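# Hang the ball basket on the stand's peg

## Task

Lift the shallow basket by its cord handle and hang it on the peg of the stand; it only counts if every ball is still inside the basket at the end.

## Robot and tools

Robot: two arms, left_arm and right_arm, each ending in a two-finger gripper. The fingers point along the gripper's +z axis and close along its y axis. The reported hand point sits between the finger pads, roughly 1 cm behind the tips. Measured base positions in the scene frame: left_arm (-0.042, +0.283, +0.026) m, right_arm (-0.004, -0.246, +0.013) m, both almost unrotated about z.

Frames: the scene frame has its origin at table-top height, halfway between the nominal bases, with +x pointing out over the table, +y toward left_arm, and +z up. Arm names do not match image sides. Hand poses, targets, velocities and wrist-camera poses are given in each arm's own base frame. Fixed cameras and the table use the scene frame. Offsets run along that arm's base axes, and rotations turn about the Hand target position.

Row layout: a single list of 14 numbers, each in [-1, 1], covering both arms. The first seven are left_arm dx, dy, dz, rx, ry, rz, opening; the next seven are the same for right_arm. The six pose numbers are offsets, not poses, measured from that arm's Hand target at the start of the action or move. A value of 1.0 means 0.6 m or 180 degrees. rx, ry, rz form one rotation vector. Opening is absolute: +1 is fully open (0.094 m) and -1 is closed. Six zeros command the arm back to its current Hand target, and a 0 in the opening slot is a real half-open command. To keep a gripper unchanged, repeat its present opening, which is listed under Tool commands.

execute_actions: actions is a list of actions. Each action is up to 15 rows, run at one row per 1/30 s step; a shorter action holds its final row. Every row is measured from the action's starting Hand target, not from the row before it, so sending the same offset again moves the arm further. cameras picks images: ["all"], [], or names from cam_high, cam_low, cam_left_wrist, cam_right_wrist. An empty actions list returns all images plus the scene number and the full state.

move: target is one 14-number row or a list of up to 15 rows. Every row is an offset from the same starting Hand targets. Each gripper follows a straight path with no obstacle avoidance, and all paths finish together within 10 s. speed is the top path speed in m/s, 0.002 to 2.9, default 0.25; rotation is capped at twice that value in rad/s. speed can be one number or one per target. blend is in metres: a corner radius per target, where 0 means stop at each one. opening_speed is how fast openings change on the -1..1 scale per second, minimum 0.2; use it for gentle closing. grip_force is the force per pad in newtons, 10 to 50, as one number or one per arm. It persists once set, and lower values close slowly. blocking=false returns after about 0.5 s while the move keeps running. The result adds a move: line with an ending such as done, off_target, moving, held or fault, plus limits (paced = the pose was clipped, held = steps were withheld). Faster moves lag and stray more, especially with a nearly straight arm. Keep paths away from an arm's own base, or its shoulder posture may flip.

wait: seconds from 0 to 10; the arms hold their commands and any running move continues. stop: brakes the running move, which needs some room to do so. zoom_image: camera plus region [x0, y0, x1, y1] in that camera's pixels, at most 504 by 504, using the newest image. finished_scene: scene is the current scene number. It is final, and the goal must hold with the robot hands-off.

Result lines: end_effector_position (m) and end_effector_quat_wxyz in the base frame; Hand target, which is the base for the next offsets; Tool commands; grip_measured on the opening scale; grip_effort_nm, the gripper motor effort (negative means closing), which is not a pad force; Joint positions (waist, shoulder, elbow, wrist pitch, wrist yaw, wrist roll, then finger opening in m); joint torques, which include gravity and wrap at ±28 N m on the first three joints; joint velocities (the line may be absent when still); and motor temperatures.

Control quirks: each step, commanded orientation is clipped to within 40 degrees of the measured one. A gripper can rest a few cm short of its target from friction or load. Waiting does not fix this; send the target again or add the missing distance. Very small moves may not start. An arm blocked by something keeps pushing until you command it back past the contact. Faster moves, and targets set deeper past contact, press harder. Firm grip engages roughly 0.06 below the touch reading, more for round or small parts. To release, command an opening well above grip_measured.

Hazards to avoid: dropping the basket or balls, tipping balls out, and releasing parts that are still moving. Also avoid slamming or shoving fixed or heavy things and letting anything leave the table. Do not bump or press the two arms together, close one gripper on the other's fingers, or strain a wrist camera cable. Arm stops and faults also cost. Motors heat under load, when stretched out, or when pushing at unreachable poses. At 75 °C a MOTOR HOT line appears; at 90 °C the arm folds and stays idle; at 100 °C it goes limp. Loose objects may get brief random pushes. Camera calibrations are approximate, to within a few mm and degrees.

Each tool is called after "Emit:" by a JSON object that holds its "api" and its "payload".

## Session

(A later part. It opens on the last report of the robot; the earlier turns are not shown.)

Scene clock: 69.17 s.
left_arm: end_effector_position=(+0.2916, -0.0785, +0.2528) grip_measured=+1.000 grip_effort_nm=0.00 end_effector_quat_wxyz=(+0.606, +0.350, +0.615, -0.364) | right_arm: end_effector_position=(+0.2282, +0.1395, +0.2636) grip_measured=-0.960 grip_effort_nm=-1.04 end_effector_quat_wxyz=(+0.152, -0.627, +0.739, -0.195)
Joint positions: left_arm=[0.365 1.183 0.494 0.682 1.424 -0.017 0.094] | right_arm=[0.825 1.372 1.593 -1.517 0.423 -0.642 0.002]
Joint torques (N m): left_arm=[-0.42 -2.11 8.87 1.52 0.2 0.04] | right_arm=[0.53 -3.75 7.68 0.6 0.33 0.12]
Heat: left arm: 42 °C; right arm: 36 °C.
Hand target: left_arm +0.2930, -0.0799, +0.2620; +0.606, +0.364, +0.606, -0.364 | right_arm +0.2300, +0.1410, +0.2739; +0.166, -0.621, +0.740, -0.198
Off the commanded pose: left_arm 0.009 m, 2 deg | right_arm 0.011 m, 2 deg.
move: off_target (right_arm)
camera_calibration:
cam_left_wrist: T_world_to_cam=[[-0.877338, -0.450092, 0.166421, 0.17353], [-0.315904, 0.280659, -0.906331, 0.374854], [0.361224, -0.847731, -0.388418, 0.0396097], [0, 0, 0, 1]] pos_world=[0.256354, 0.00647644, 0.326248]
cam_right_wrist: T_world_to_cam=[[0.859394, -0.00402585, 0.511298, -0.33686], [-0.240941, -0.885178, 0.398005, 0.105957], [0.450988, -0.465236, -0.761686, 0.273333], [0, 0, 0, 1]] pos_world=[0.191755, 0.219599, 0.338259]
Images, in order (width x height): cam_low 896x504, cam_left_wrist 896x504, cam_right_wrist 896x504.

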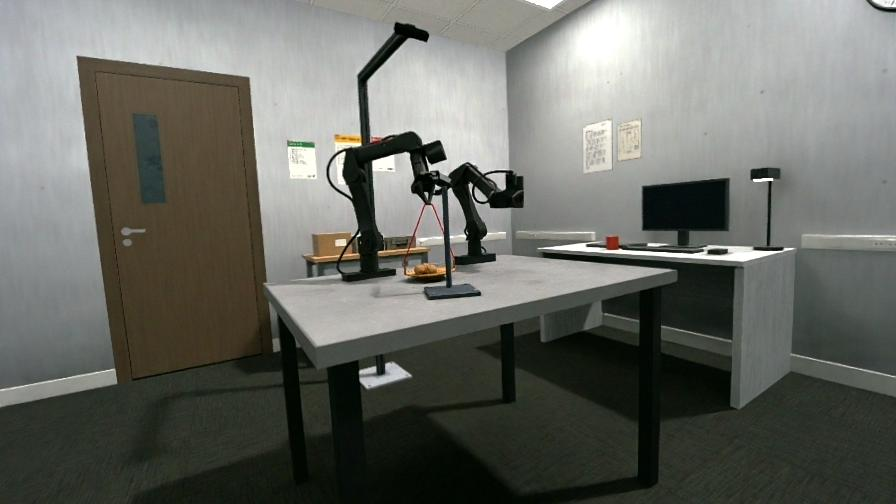

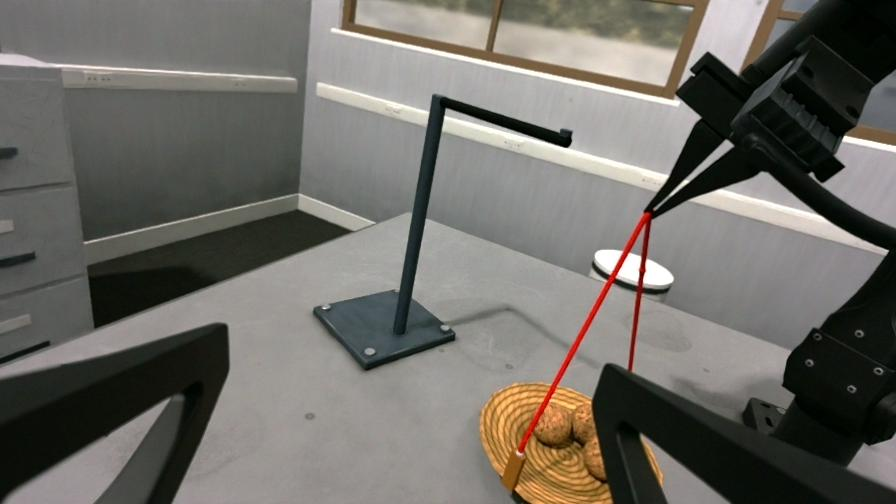

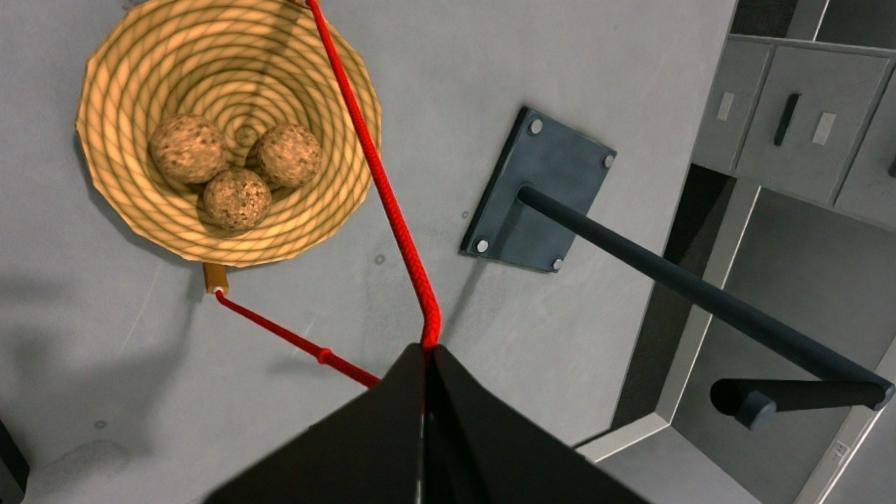

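Emit:
{"api": "move", "payload": {"target": [[0,0,0,0,0,0,1,0.0017,-0.0017,0.0185,-0.0023,-0.022,0.011,-1],[0,0,0,0,0,0,1,0.0367,-0.005,0.0518,-0.0046,-0.0442,0.0222,-1]], "speed": 0.03, "blend": [0.005,0], "cameras": ["cam_low","cam_left_wrist","cam_right_wrist"]}}

Emit:
{"api": "zoom_image", "payload": {"camera": "cam_low", "region": [360, 150, 520, 310]}}

Scene clock: 75.30 s.
left_arm: end_effector_position=(+0.2916, -0.0785, +0.2528) grip_measured=+1.000 grip_effort_nm=-0.01 end_effector_quat_wxyz=(+0.606, +0.350, +0.615, -0.364) | right_arm: end_effector_position=(+0.2430, +0.1369, +0.2850) grip_measured=-0.961 grip_effort_nm=-1.04 end_effector_quat_wxyz=(-0.180, +0.650, -0.702, +0.230)
Joint positions: left_arm=[0.365 1.183 0.494 0.682 1.424 -0.017 0.094] | right_arm=[0.813 1.361 1.632 -1.48 0.481 -0.771 0.002]
Joint torques (N m): left_arm=[-0.39 -2.13 8.83 1.52 0.19 0.04] | right_arm=[-0.5 -5.24 7.8 1.12 0.49 -0.01]
Heat: left arm: 42 °C; right arm: 37 °C.
Hand target: left_arm +0.2930, -0.0799, +0.2620; +0.606, +0.364, +0.606, -0.364 | right_arm +0.2520, +0.1380, +0.3051; -0.220, +0.632, -0.703, +0.240
Off the commanded pose: left_arm 0.009 m, 2 deg | right_arm 0.022 m, 5 deg.
move: off_target (right_arm)
camera_calibration:
cam_left_wrist: T_world_to_cam=[[-0.877338, -0.450092, 0.166421, 0.17353], [-0.315904, 0.280659, -0.906331, 0.374854], [0.361224, -0.847731, -0.388418, 0.0396097], [0, 0, 0, 1]] pos_world=[0.256354, 0.00647644, 0.326248]
cam_right_wrist: T_world_to_cam=[[0.80811, 0.0846106, 0.582923, -0.380694], [-0.205408, -0.887027, 0.41351, 0.0858437], [0.552056, -0.453898, -0.699436, 0.237863], [0, 0, 0, 1]] pos_world=[0.193962, 0.216322, 0.352788]
Images, in order (width x height): cam_low 896x504, cam_left_wrist 896x504, cam_right_wrist 896x504.

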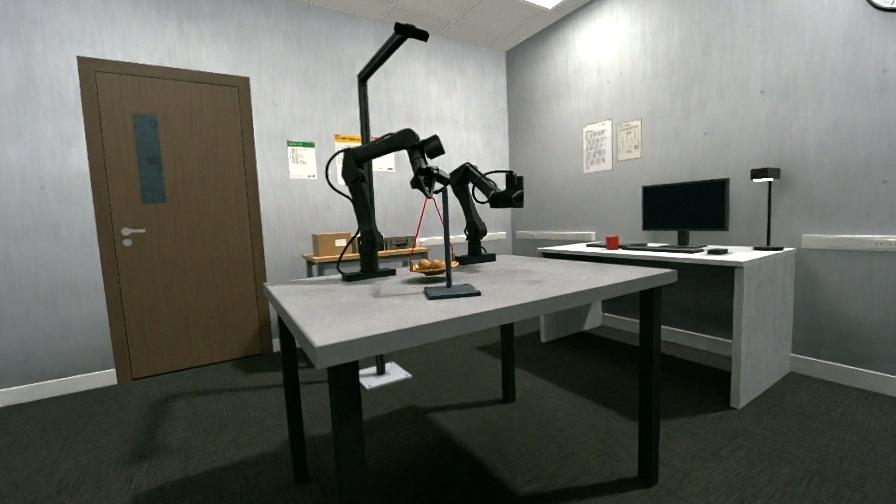

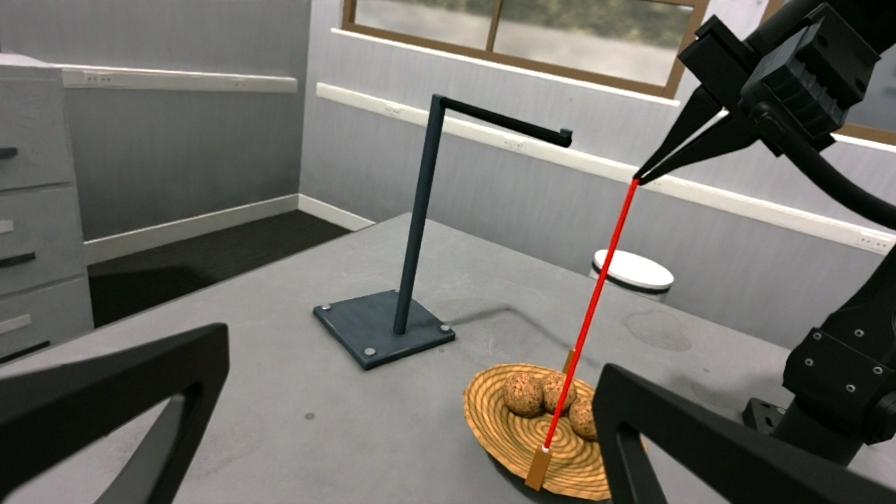

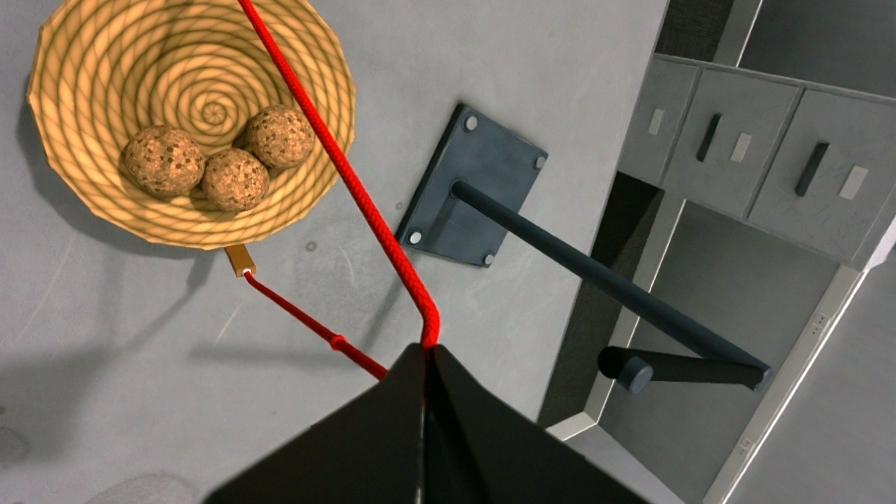

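Scaled by 3.150 from the camera's 896x504 image, which has a finer 1280x720 frame.

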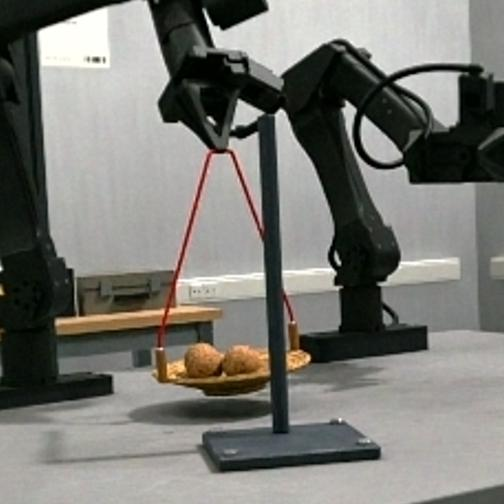

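Emit:
{"api": "zoom_image", "payload": {"camera": "cam_left_wrist", "region": [440, 330, 680, 504]}}

Emit:
{"api": "wait", "payload": {"seconds": 0.5, "cameras": ["cam_right_wrist","cam_high"]}}

Emit:
{"api": "zoom_image", "payload": {"camera": "cam_high", "region": [320, 140, 480, 280]}}

Scaled by 2.100 from the camera's 896x504 image, which has a finer 1280x720 frame.

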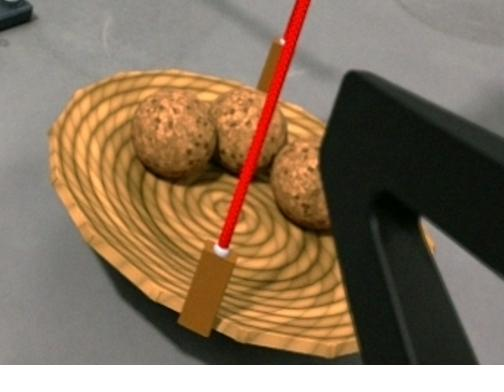

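Scene clock: 77.77 s.
left_arm: end_effector_position=(+0.2916, -0.0785, +0.2528) grip_measured=+1.000 grip_effort_nm=-0.01 end_effector_quat_wxyz=(+0.606, +0.350, +0.615, -0.364) | right_arm: end_effector_position=(+0.2432, +0.1371, +0.2851) grip_measured=-0.961 grip_effort_nm=-1.04 end_effector_quat_wxyz=(-0.180, +0.650, -0.701, +0.230)
Joint positions: left_arm=[0.365 1.183 0.494 0.682 1.424 -0.017 0.094] | right_arm=[0.813 1.361 1.632 -1.478 0.481 -0.772 0.002]
Joint torques (N m): left_arm=[-0.42 -2.11 8.81 1.54 0.2 0.04] | right_arm=[-0.44 -5.27 7.83 1.09 0.5 0]
Heat: left arm: 42 °C; right arm: 38 °C.
Hand target: left_arm +0.2930, -0.0799, +0.2620; +0.606, +0.364, +0.606, -0.364 | right_arm +0.2520, +0.1380, +0.3051; -0.220, +0.632, -0.703, +0.240
Tool commands: left_gripper/opening=+1.0 right_gripper/opening=-1.0
Off the commanded pose: left_arm 0.009 m, 2 deg | right_arm 0.022 m, 5 deg.
wait: 0.50 s; at rest from the start
camera_calibration:
cam_right_wrist: T_world_to_cam=[[0.807461, 0.0844202, 0.583849, -0.38101], [-0.205516, -0.88745, 0.412547, 0.0864526], [0.552964, -0.453106, -0.699232, 0.237549], [0, 0, 0, 1]] pos_world=[0.194062, 0.216522, 0.352888]
Images, in order (width x height): cam_high 896x504, cam_right_wrist 896x504.

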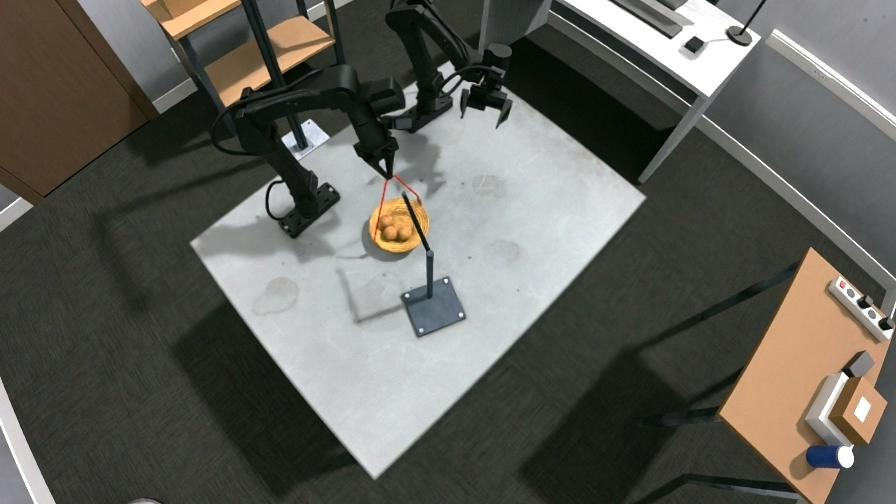

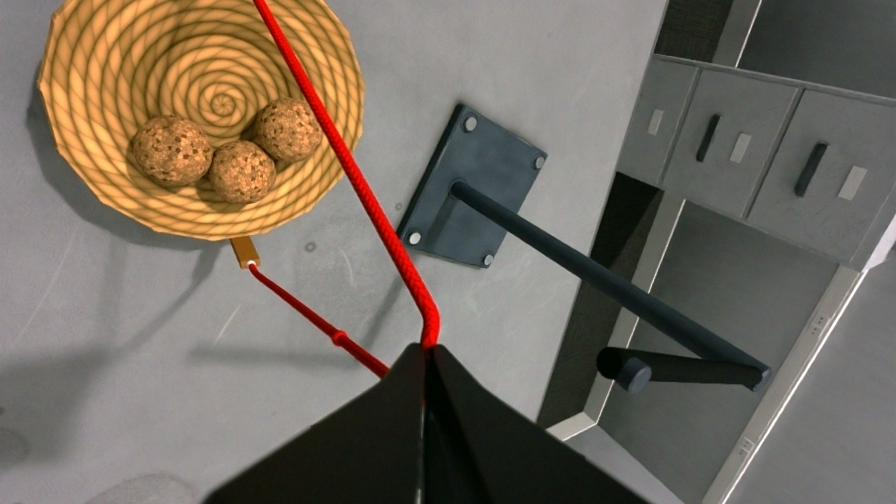

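Scaled by 3.150 from the camera's 896x504 image, which has a finer 1280x720 frame.

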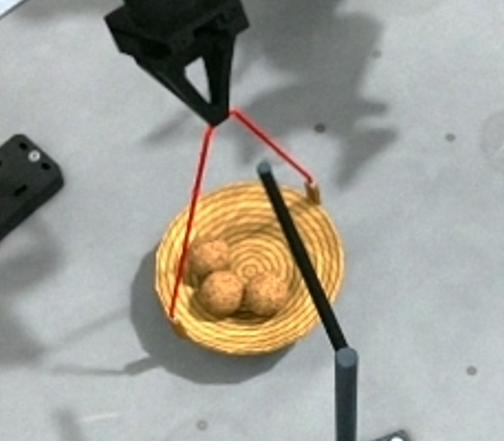

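Emit:
{"api": "move", "payload": {"target": [0,0,0,0,0,0,1,0.0583,-0.0058,0.0883,-0.003,-0.0333,0,-1], "speed": 0.04, "cameras": ["cam_low","cam_left_wrist","cam_right_wrist","cam_high"]}}

Emit:
{"api": "zoom_image", "payload": {"camera": "cam_high", "region": [320, 140, 480, 280]}}

Emit:
{"api": "zoom_image", "payload": {"camera": "cam_left_wrist", "region": [440, 60, 680, 260]}}

Scene clock: 88.77 s.
left_arm: end_effector_position=(+0.2916, -0.0785, +0.2528) grip_measured=+1.000 grip_effort_nm=-0.01 end_effector_quat_wxyz=(+0.606, +0.350, +0.615, -0.364) | right_arm: end_effector_position=(+0.2818, +0.1377, +0.3437) grip_measured=-0.961 grip_effort_nm=-1.04 end_effector_quat_wxyz=(-0.235, +0.634, -0.688, +0.264)
Joint positions: left_arm=[0.365 1.183 0.494 0.682 1.424 -0.017 0.094] | right_arm=[0.737 1.456 1.897 -1.478 0.512 -0.895 0.002]
Joint torques (N m): left_arm=[-0.47 -2.22 8.85 1.53 0.2 0.04] | right_arm=[-0.4 -4.3 7.5 1.1 0.5 0.02]
Heat: left arm: 42 °C; right arm: 38 °C.
Hand target: left_arm +0.2930, -0.0799, +0.2620; +0.606, +0.364, +0.606, -0.364 | right_arm +0.2870, +0.1346, +0.3581; -0.253, +0.620, -0.689, +0.276
Off the commanded pose: left_arm 0.009 m, 2 deg | right_arm 0.016 m, 3 deg.
move: off_target (right_arm)
camera_calibration:
cam_left_wrist: T_world_to_cam=[[-0.877338, -0.450092, 0.166421, 0.17353], [-0.315904, 0.280659, -0.906331, 0.374854], [0.361224, -0.847731, -0.388418, 0.0396097], [0, 0, 0, 1]] pos_world=[0.256354, 0.00647644, 0.326248]
cam_right_wrist: T_world_to_cam=[[0.723172, 0.0751103, 0.686572, -0.456758], [-0.24964, -0.898437, 0.361235, 0.1023], [0.643974, -0.432631, -0.630974, 0.205484], [0, 0, 0, 1]] pos_world=[0.223526, 0.215116, 0.406298]

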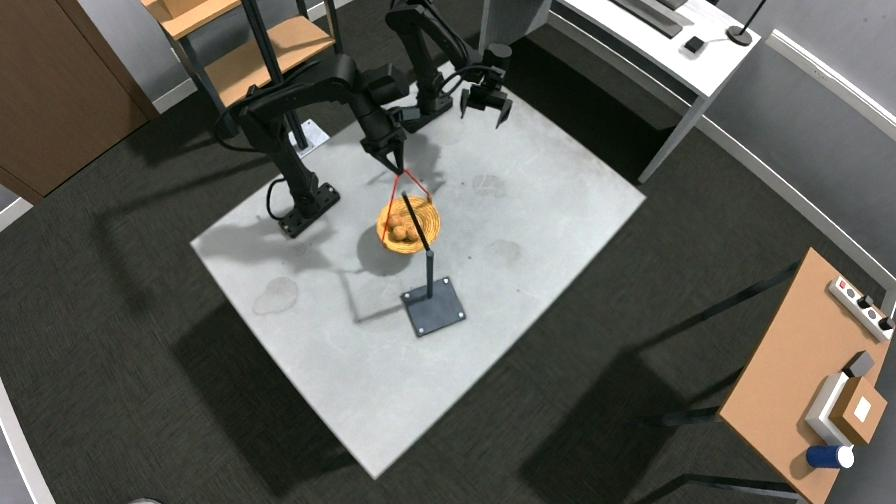

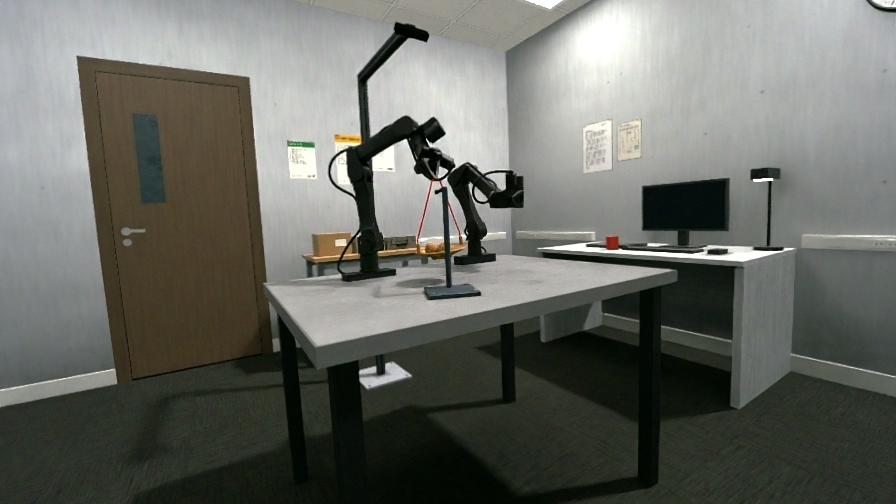

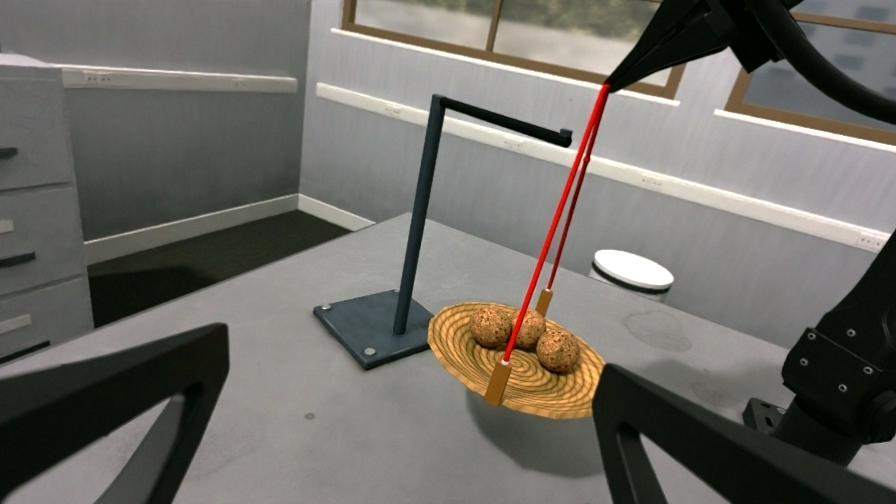

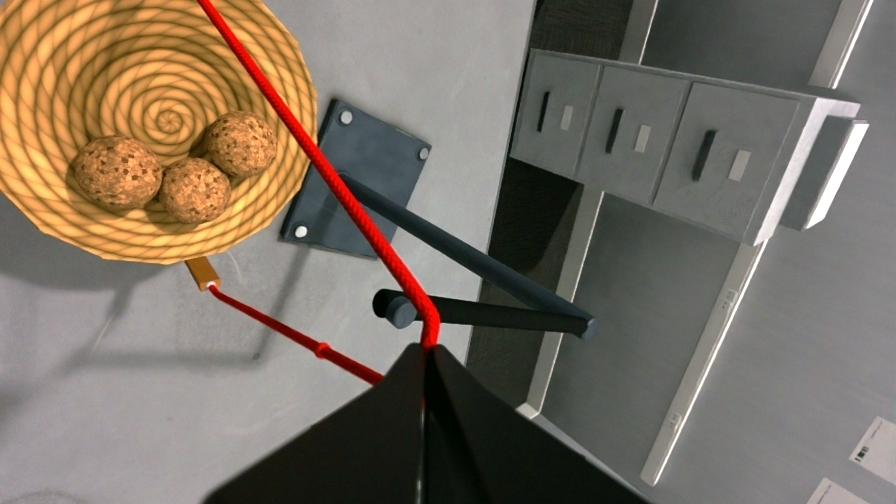

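Scaled by 3.150 from the camera's 896x504 image, which has a finer 1280x720 frame.

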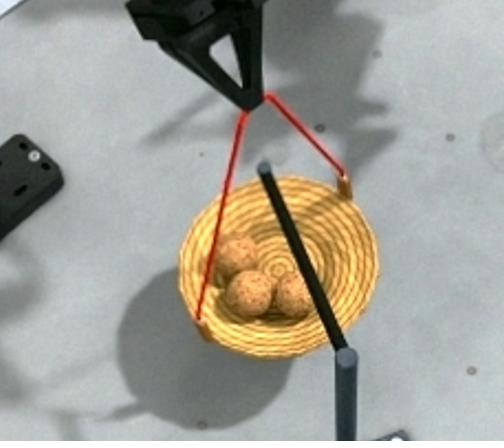

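Scaled by 2.100 from the camera's 896x504 image, which has a finer 1280x720 frame.

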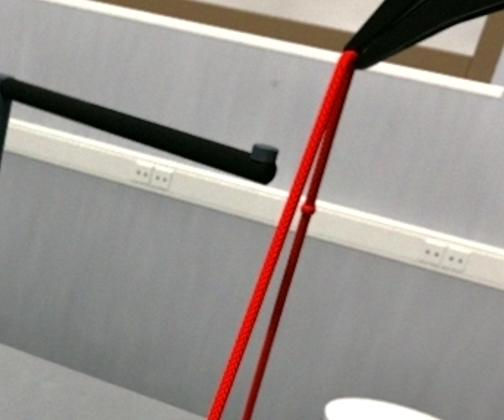

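Emit:
{"api": "move", "payload": {"target": [0,0,0,0,0,0,1,0.085,-0.0477,0.0,0,0,-0.045,-1], "speed": 0.04, "cameras": ["cam_low","cam_left_wrist","cam_right_wrist","cam_high"]}}

Emit:
{"api": "zoom_image", "payload": {"camera": "cam_high", "region": [320, 140, 480, 280]}}

Emit:
{"api": "zoom_image", "payload": {"camera": "cam_left_wrist", "region": [400, 60, 640, 260]}}

Emit:
{"api": "zoom_image", "payload": {"camera": "cam_low", "region": [380, 150, 520, 300]}}

Scene clock: 93.47 s.
left_arm: end_effector_position=(+0.2916, -0.0785, +0.2528) grip_measured=+1.000 grip_effort_nm=-0.01 end_effector_quat_wxyz=(+0.606, +0.350, +0.615, -0.364) | right_arm: end_effector_position=(+0.3295, +0.1041, +0.3415) grip_measured=-0.961 grip_effort_nm=-1.04 end_effector_quat_wxyz=(+0.201, -0.585, +0.732, -0.285)
Joint positions: left_arm=[0.365 1.183 0.494 0.682 1.424 -0.017 0.094] | right_arm=[0.561 1.583 2.011 -1.478 0.511 -0.927 0.002]
Joint torques (N m): left_arm=[-0.42 -2.14 8.81 1.52 0.2 0.03] | right_arm=[-0.42 -5.57 7.47 1.33 0.32 0]
Heat: left arm: 43 °C; right arm: 38 °C.
Hand target: left_arm +0.2930, -0.0799, +0.2620; +0.606, +0.364, +0.606, -0.364 | right_arm +0.3380, +0.1059, +0.3580; +0.233, -0.570, +0.732, -0.293
Off the commanded pose: left_arm 0.009 m, 2 deg | right_arm 0.019 m, 4 deg.
move: off_target (right_arm)
camera_calibration:
cam_left_wrist: T_world_to_cam=[[-0.877338, -0.450092, 0.166421, 0.17353], [-0.315904, 0.280659, -0.906331, 0.374854], [0.361224, -0.847731, -0.388418, 0.0396097], [0, 0, 0, 1]] pos_world=[0.256354, 0.00647644, 0.326248]
cam_right_wrist: T_world_to_cam=[[0.737174, -0.0163528, 0.675506, -0.478404], [-0.37546, -0.841081, 0.389375, 0.110698], [0.561787, -0.540662, -0.626162, 0.19555], [0, 0, 0, 1]] pos_world=[0.284372, 0.191009, 0.402507]

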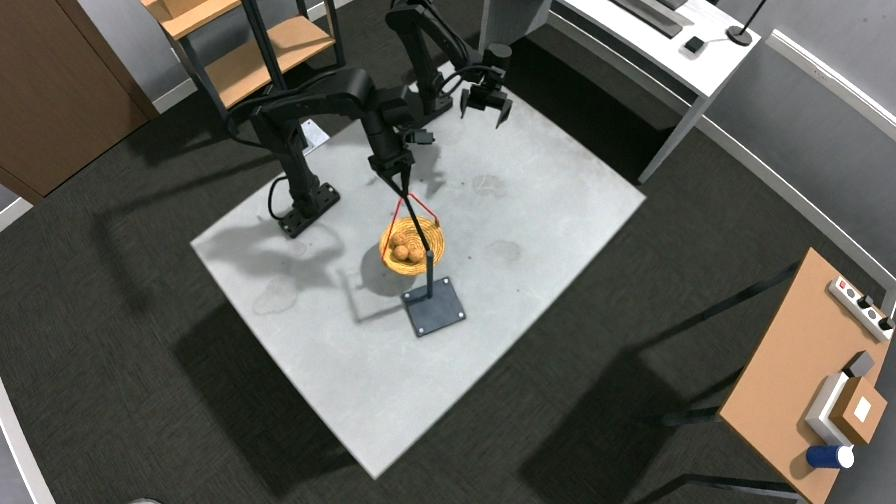

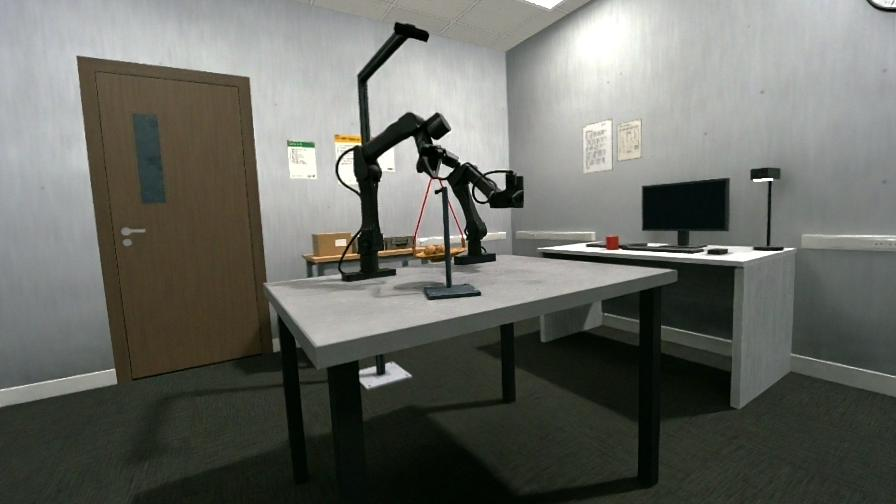

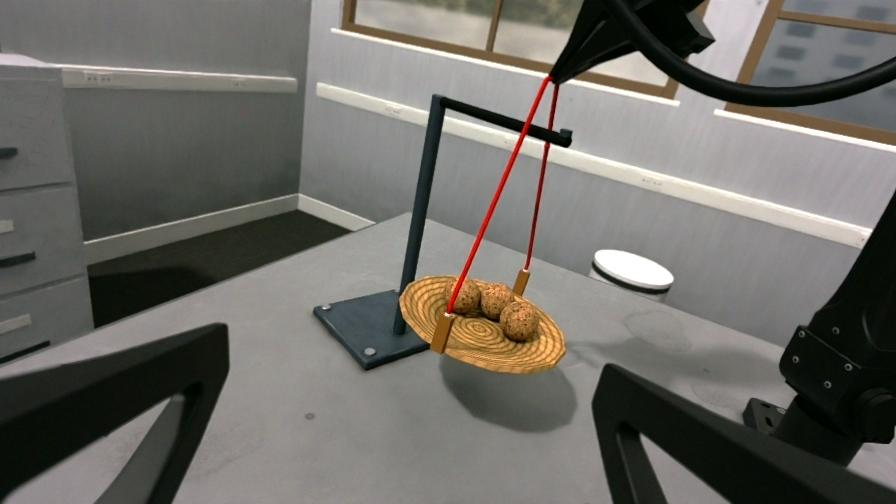

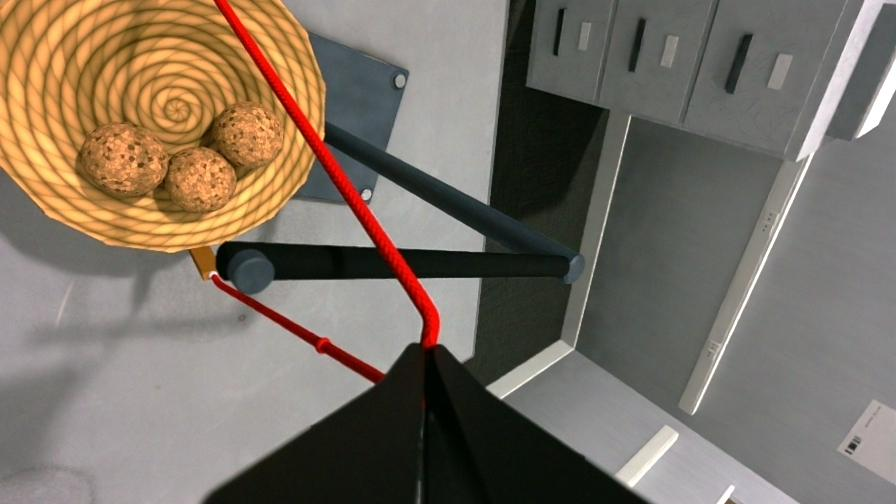

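Scaled by 3.150 from the camera's 896x504 image, which has a finer 1280x720 frame.

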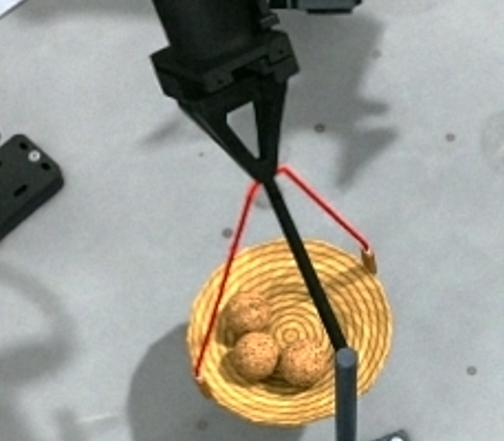

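Scaled by 2.100 from the camera's 896x504 image, which has a finer 1280x720 frame.

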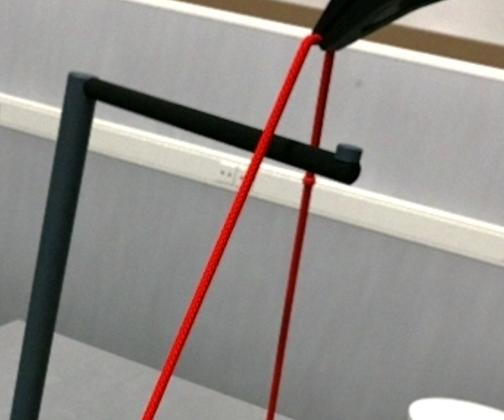

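Scaled by 3.360 from the camera's 896x504 image, which has a finer 1280x720 frame.

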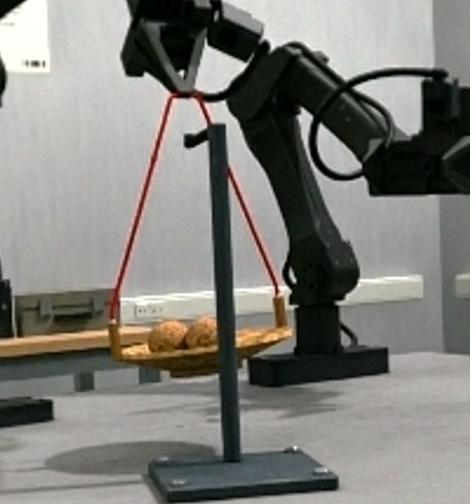

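Emit:
{"api": "move", "payload": {"target": [0,0,0,0,0,0,1,0.0,0.011,-0.0317,0,0,0,-1], "speed": 0.03, "cameras": ["cam_low","cam_left_wrist","cam_high"]}}

Emit:
{"api": "zoom_image", "payload": {"camera": "cam_high", "region": [320, 140, 480, 280]}}

Emit:
{"api": "zoom_image", "payload": {"camera": "cam_left_wrist", "region": [480, 60, 620, 180]}}

Emit:
{"api": "zoom_image", "payload": {"camera": "cam_low", "region": [400, 150, 500, 250]}}

Scene clock: 98.33 s.
left_arm: end_effector_position=(+0.2916, -0.0785, +0.2528) grip_measured=+1.000 grip_effort_nm=-0.01 end_effector_quat_wxyz=(+0.606, +0.350, +0.615, -0.364) | right_arm: end_effector_position=(+0.3369, +0.1130, +0.3233) grip_measured=-0.961 grip_effort_nm=-1.04 end_effector_quat_wxyz=(+0.200, -0.587, +0.731, -0.283)
Joint positions: left_arm=[0.365 1.183 0.494 0.682 1.424 -0.017 0.094] | right_arm=[0.571 1.578 1.921 -1.399 0.51 -0.919 0.002]
Joint torques (N m): left_arm=[-0.36 -2.13 8.8 1.53 0.21 0.04] | right_arm=[0.47 -8.87 4.67 1.35 0.43 0.14]
Heat: left arm: 43 °C; right arm: 38 °C.
Hand target: left_arm +0.2930, -0.0799, +0.2620; +0.606, +0.364, +0.606, -0.364 | right_arm +0.3379, +0.1126, +0.3389; +0.233, -0.570, +0.731, -0.293
Off the commanded pose: left_arm 0.009 m, 2 deg | right_arm 0.016 m, 4 deg.
move: off_target (right_arm)
camera_calibration:
cam_left_wrist: T_world_to_cam=[[-0.877338, -0.450092, 0.166421, 0.17353], [-0.315904, 0.280659, -0.906331, 0.374854], [0.361224, -0.847731, -0.388418, 0.0396097], [0, 0, 0, 1]] pos_world=[0.256354, 0.00647644, 0.326248]
Images, in order (width x height): cam_high 896x504, cam_low 896x504, cam_left_wrist 896x504.

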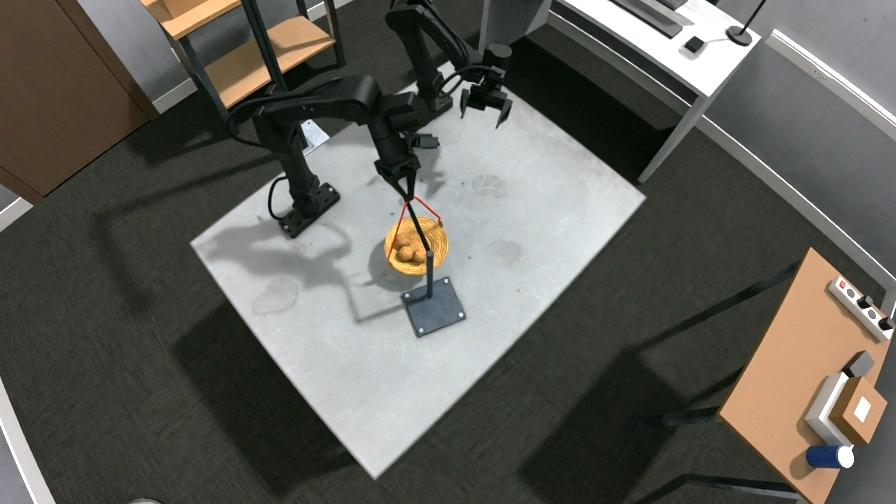

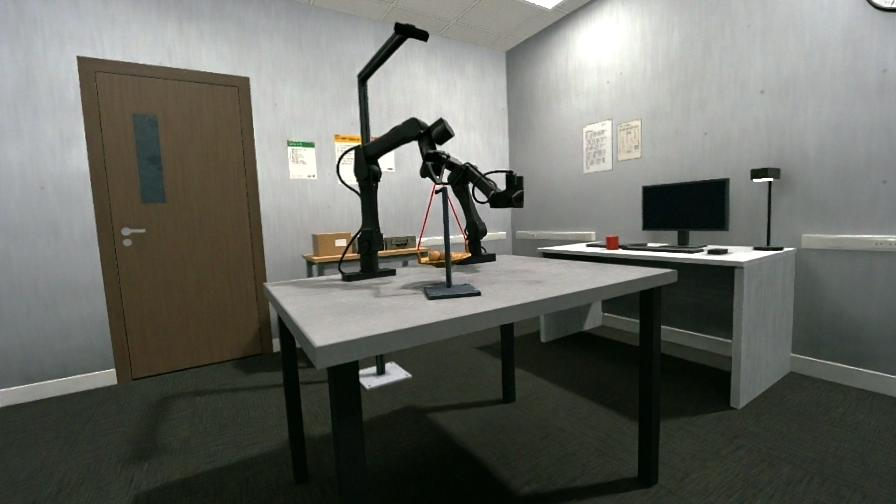

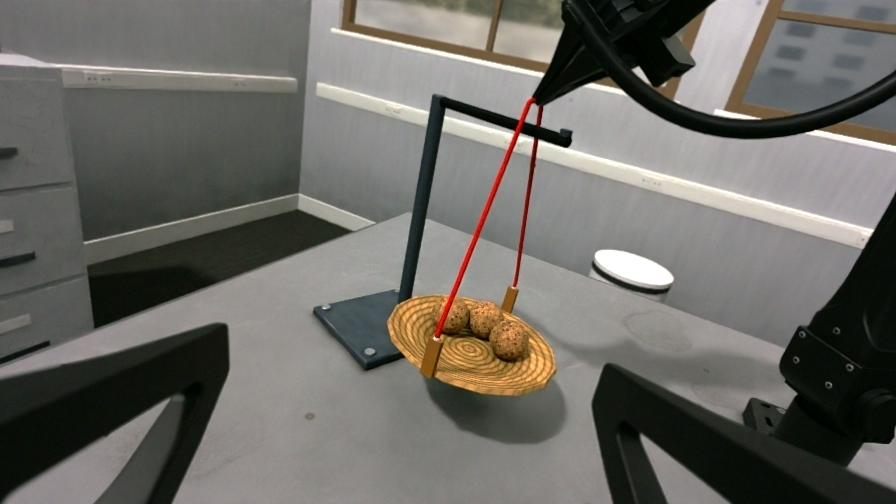

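Scaled by 3.150 from the camera's 896x504 image, which has a finer 1280x720 frame.

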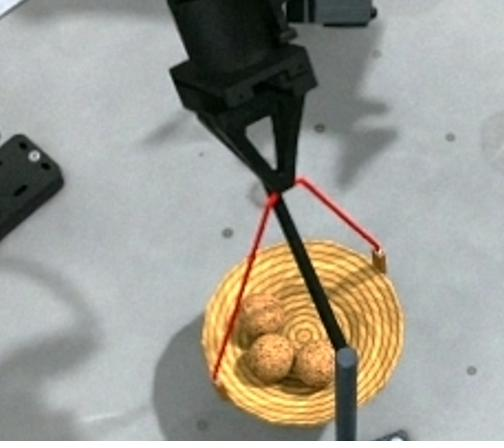

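Scaled by 3.600 from the camera's 896x504 image, which has a finer 1280x720 frame.

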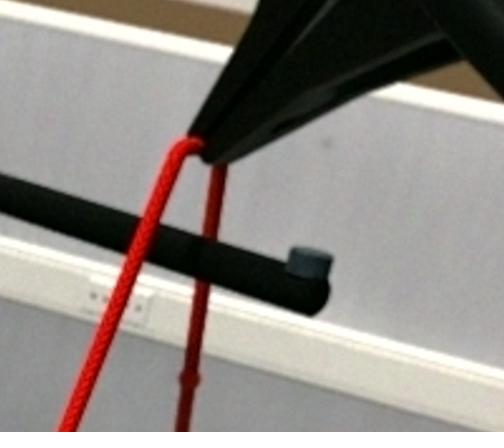

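Scaled by 5.040 from the camera's 896x504 image, which has a finer 1280x720 frame.

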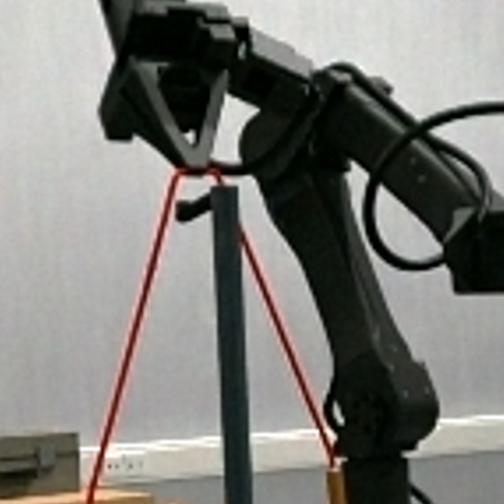

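Emit:
{"api": "move", "payload": {"target": [0,0,0,0,0,0,1,0.0,-0.005,-0.0205,0,0,0,-1], "speed": 0.02, "cameras": ["cam_low","cam_left_wrist","cam_high"]}}

Emit:
{"api": "zoom_image", "payload": {"camera": "cam_high", "region": [320, 140, 480, 280]}}

Emit:
{"api": "zoom_image", "payload": {"camera": "cam_left_wrist", "region": [480, 60, 620, 180]}}

Emit:
{"api": "zoom_image", "payload": {"camera": "cam_low", "region": [400, 150, 500, 250]}}

Scene clock: 101.67 s.
left_arm: end_effector_position=(+0.2916, -0.0785, +0.2528) grip_measured=+1.000 grip_effort_nm=-0.01 end_effector_quat_wxyz=(+0.606, +0.350, +0.615, -0.364) | right_arm: end_effector_position=(+0.3357, +0.1122, +0.3112) grip_measured=-0.961 grip_effort_nm=-1.04 end_effector_quat_wxyz=(+0.202, -0.587, +0.731, -0.283)
Joint positions: left_arm=[0.365 1.183 0.494 0.682 1.424 -0.017 0.094] | right_arm=[0.571 1.541 1.827 -1.338 0.51 -0.919 0.002]
Joint torques (N m): left_arm=[-0.38 -2.13 8.87 1.53 0.22 0.03] | right_arm=[-0.23 -8.75 4.85 1.35 0.39 0.03]
Heat: left arm: 43 °C; right arm: 37 °C.
Hand target: left_arm +0.2930, -0.0799, +0.2620; +0.606, +0.364, +0.606, -0.364 | right_arm +0.3380, +0.1096, +0.3267; +0.233, -0.570, +0.731, -0.293
Off the commanded pose: left_arm 0.009 m, 2 deg | right_arm 0.016 m, 4 deg.
move: off_target (right_arm)
camera_calibration:
cam_left_wrist: T_world_to_cam=[[-0.877338, -0.450092, 0.166421, 0.17353], [-0.315904, 0.280659, -0.906331, 0.374854], [0.361224, -0.847731, -0.388418, 0.0396097], [0, 0, 0, 1]] pos_world=[0.256354, 0.00647644, 0.326248]
Images, in order (width x height): cam_high 896x504, cam_low 896x504, cam_left_wrist 896x504.

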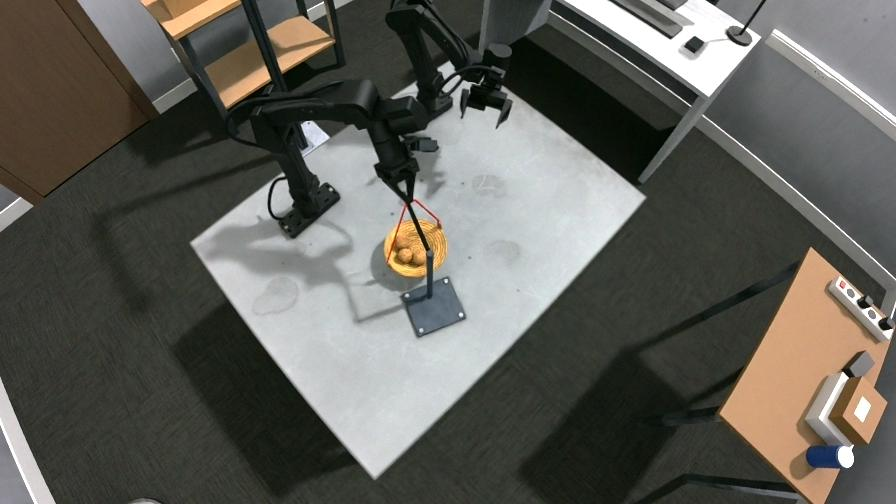

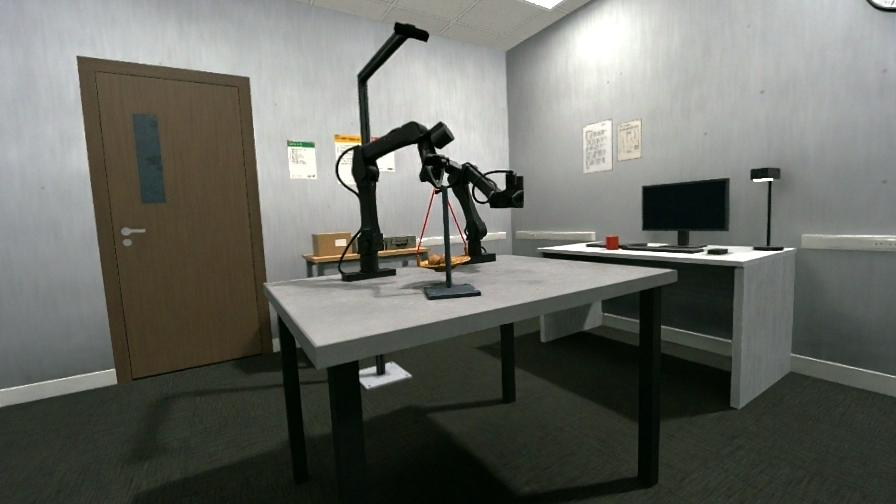

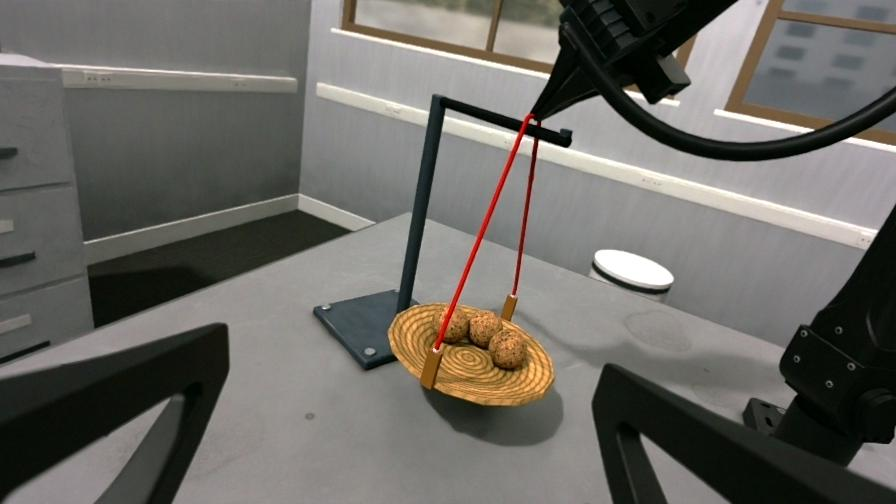

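Scaled by 3.150 from the camera's 896x504 image, which has a finer 1280x720 frame.

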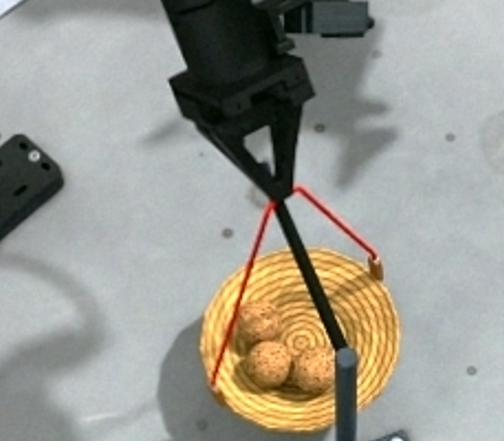

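Scaled by 3.600 from the camera's 896x504 image, which has a finer 1280x720 frame.

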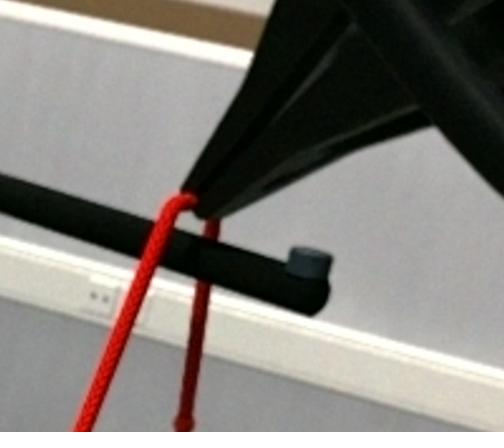

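Scaled by 5.040 from the camera's 896x504 image, which has a finer 1280x720 frame.

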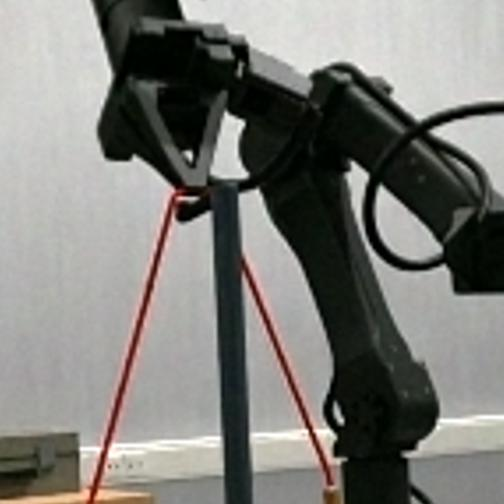

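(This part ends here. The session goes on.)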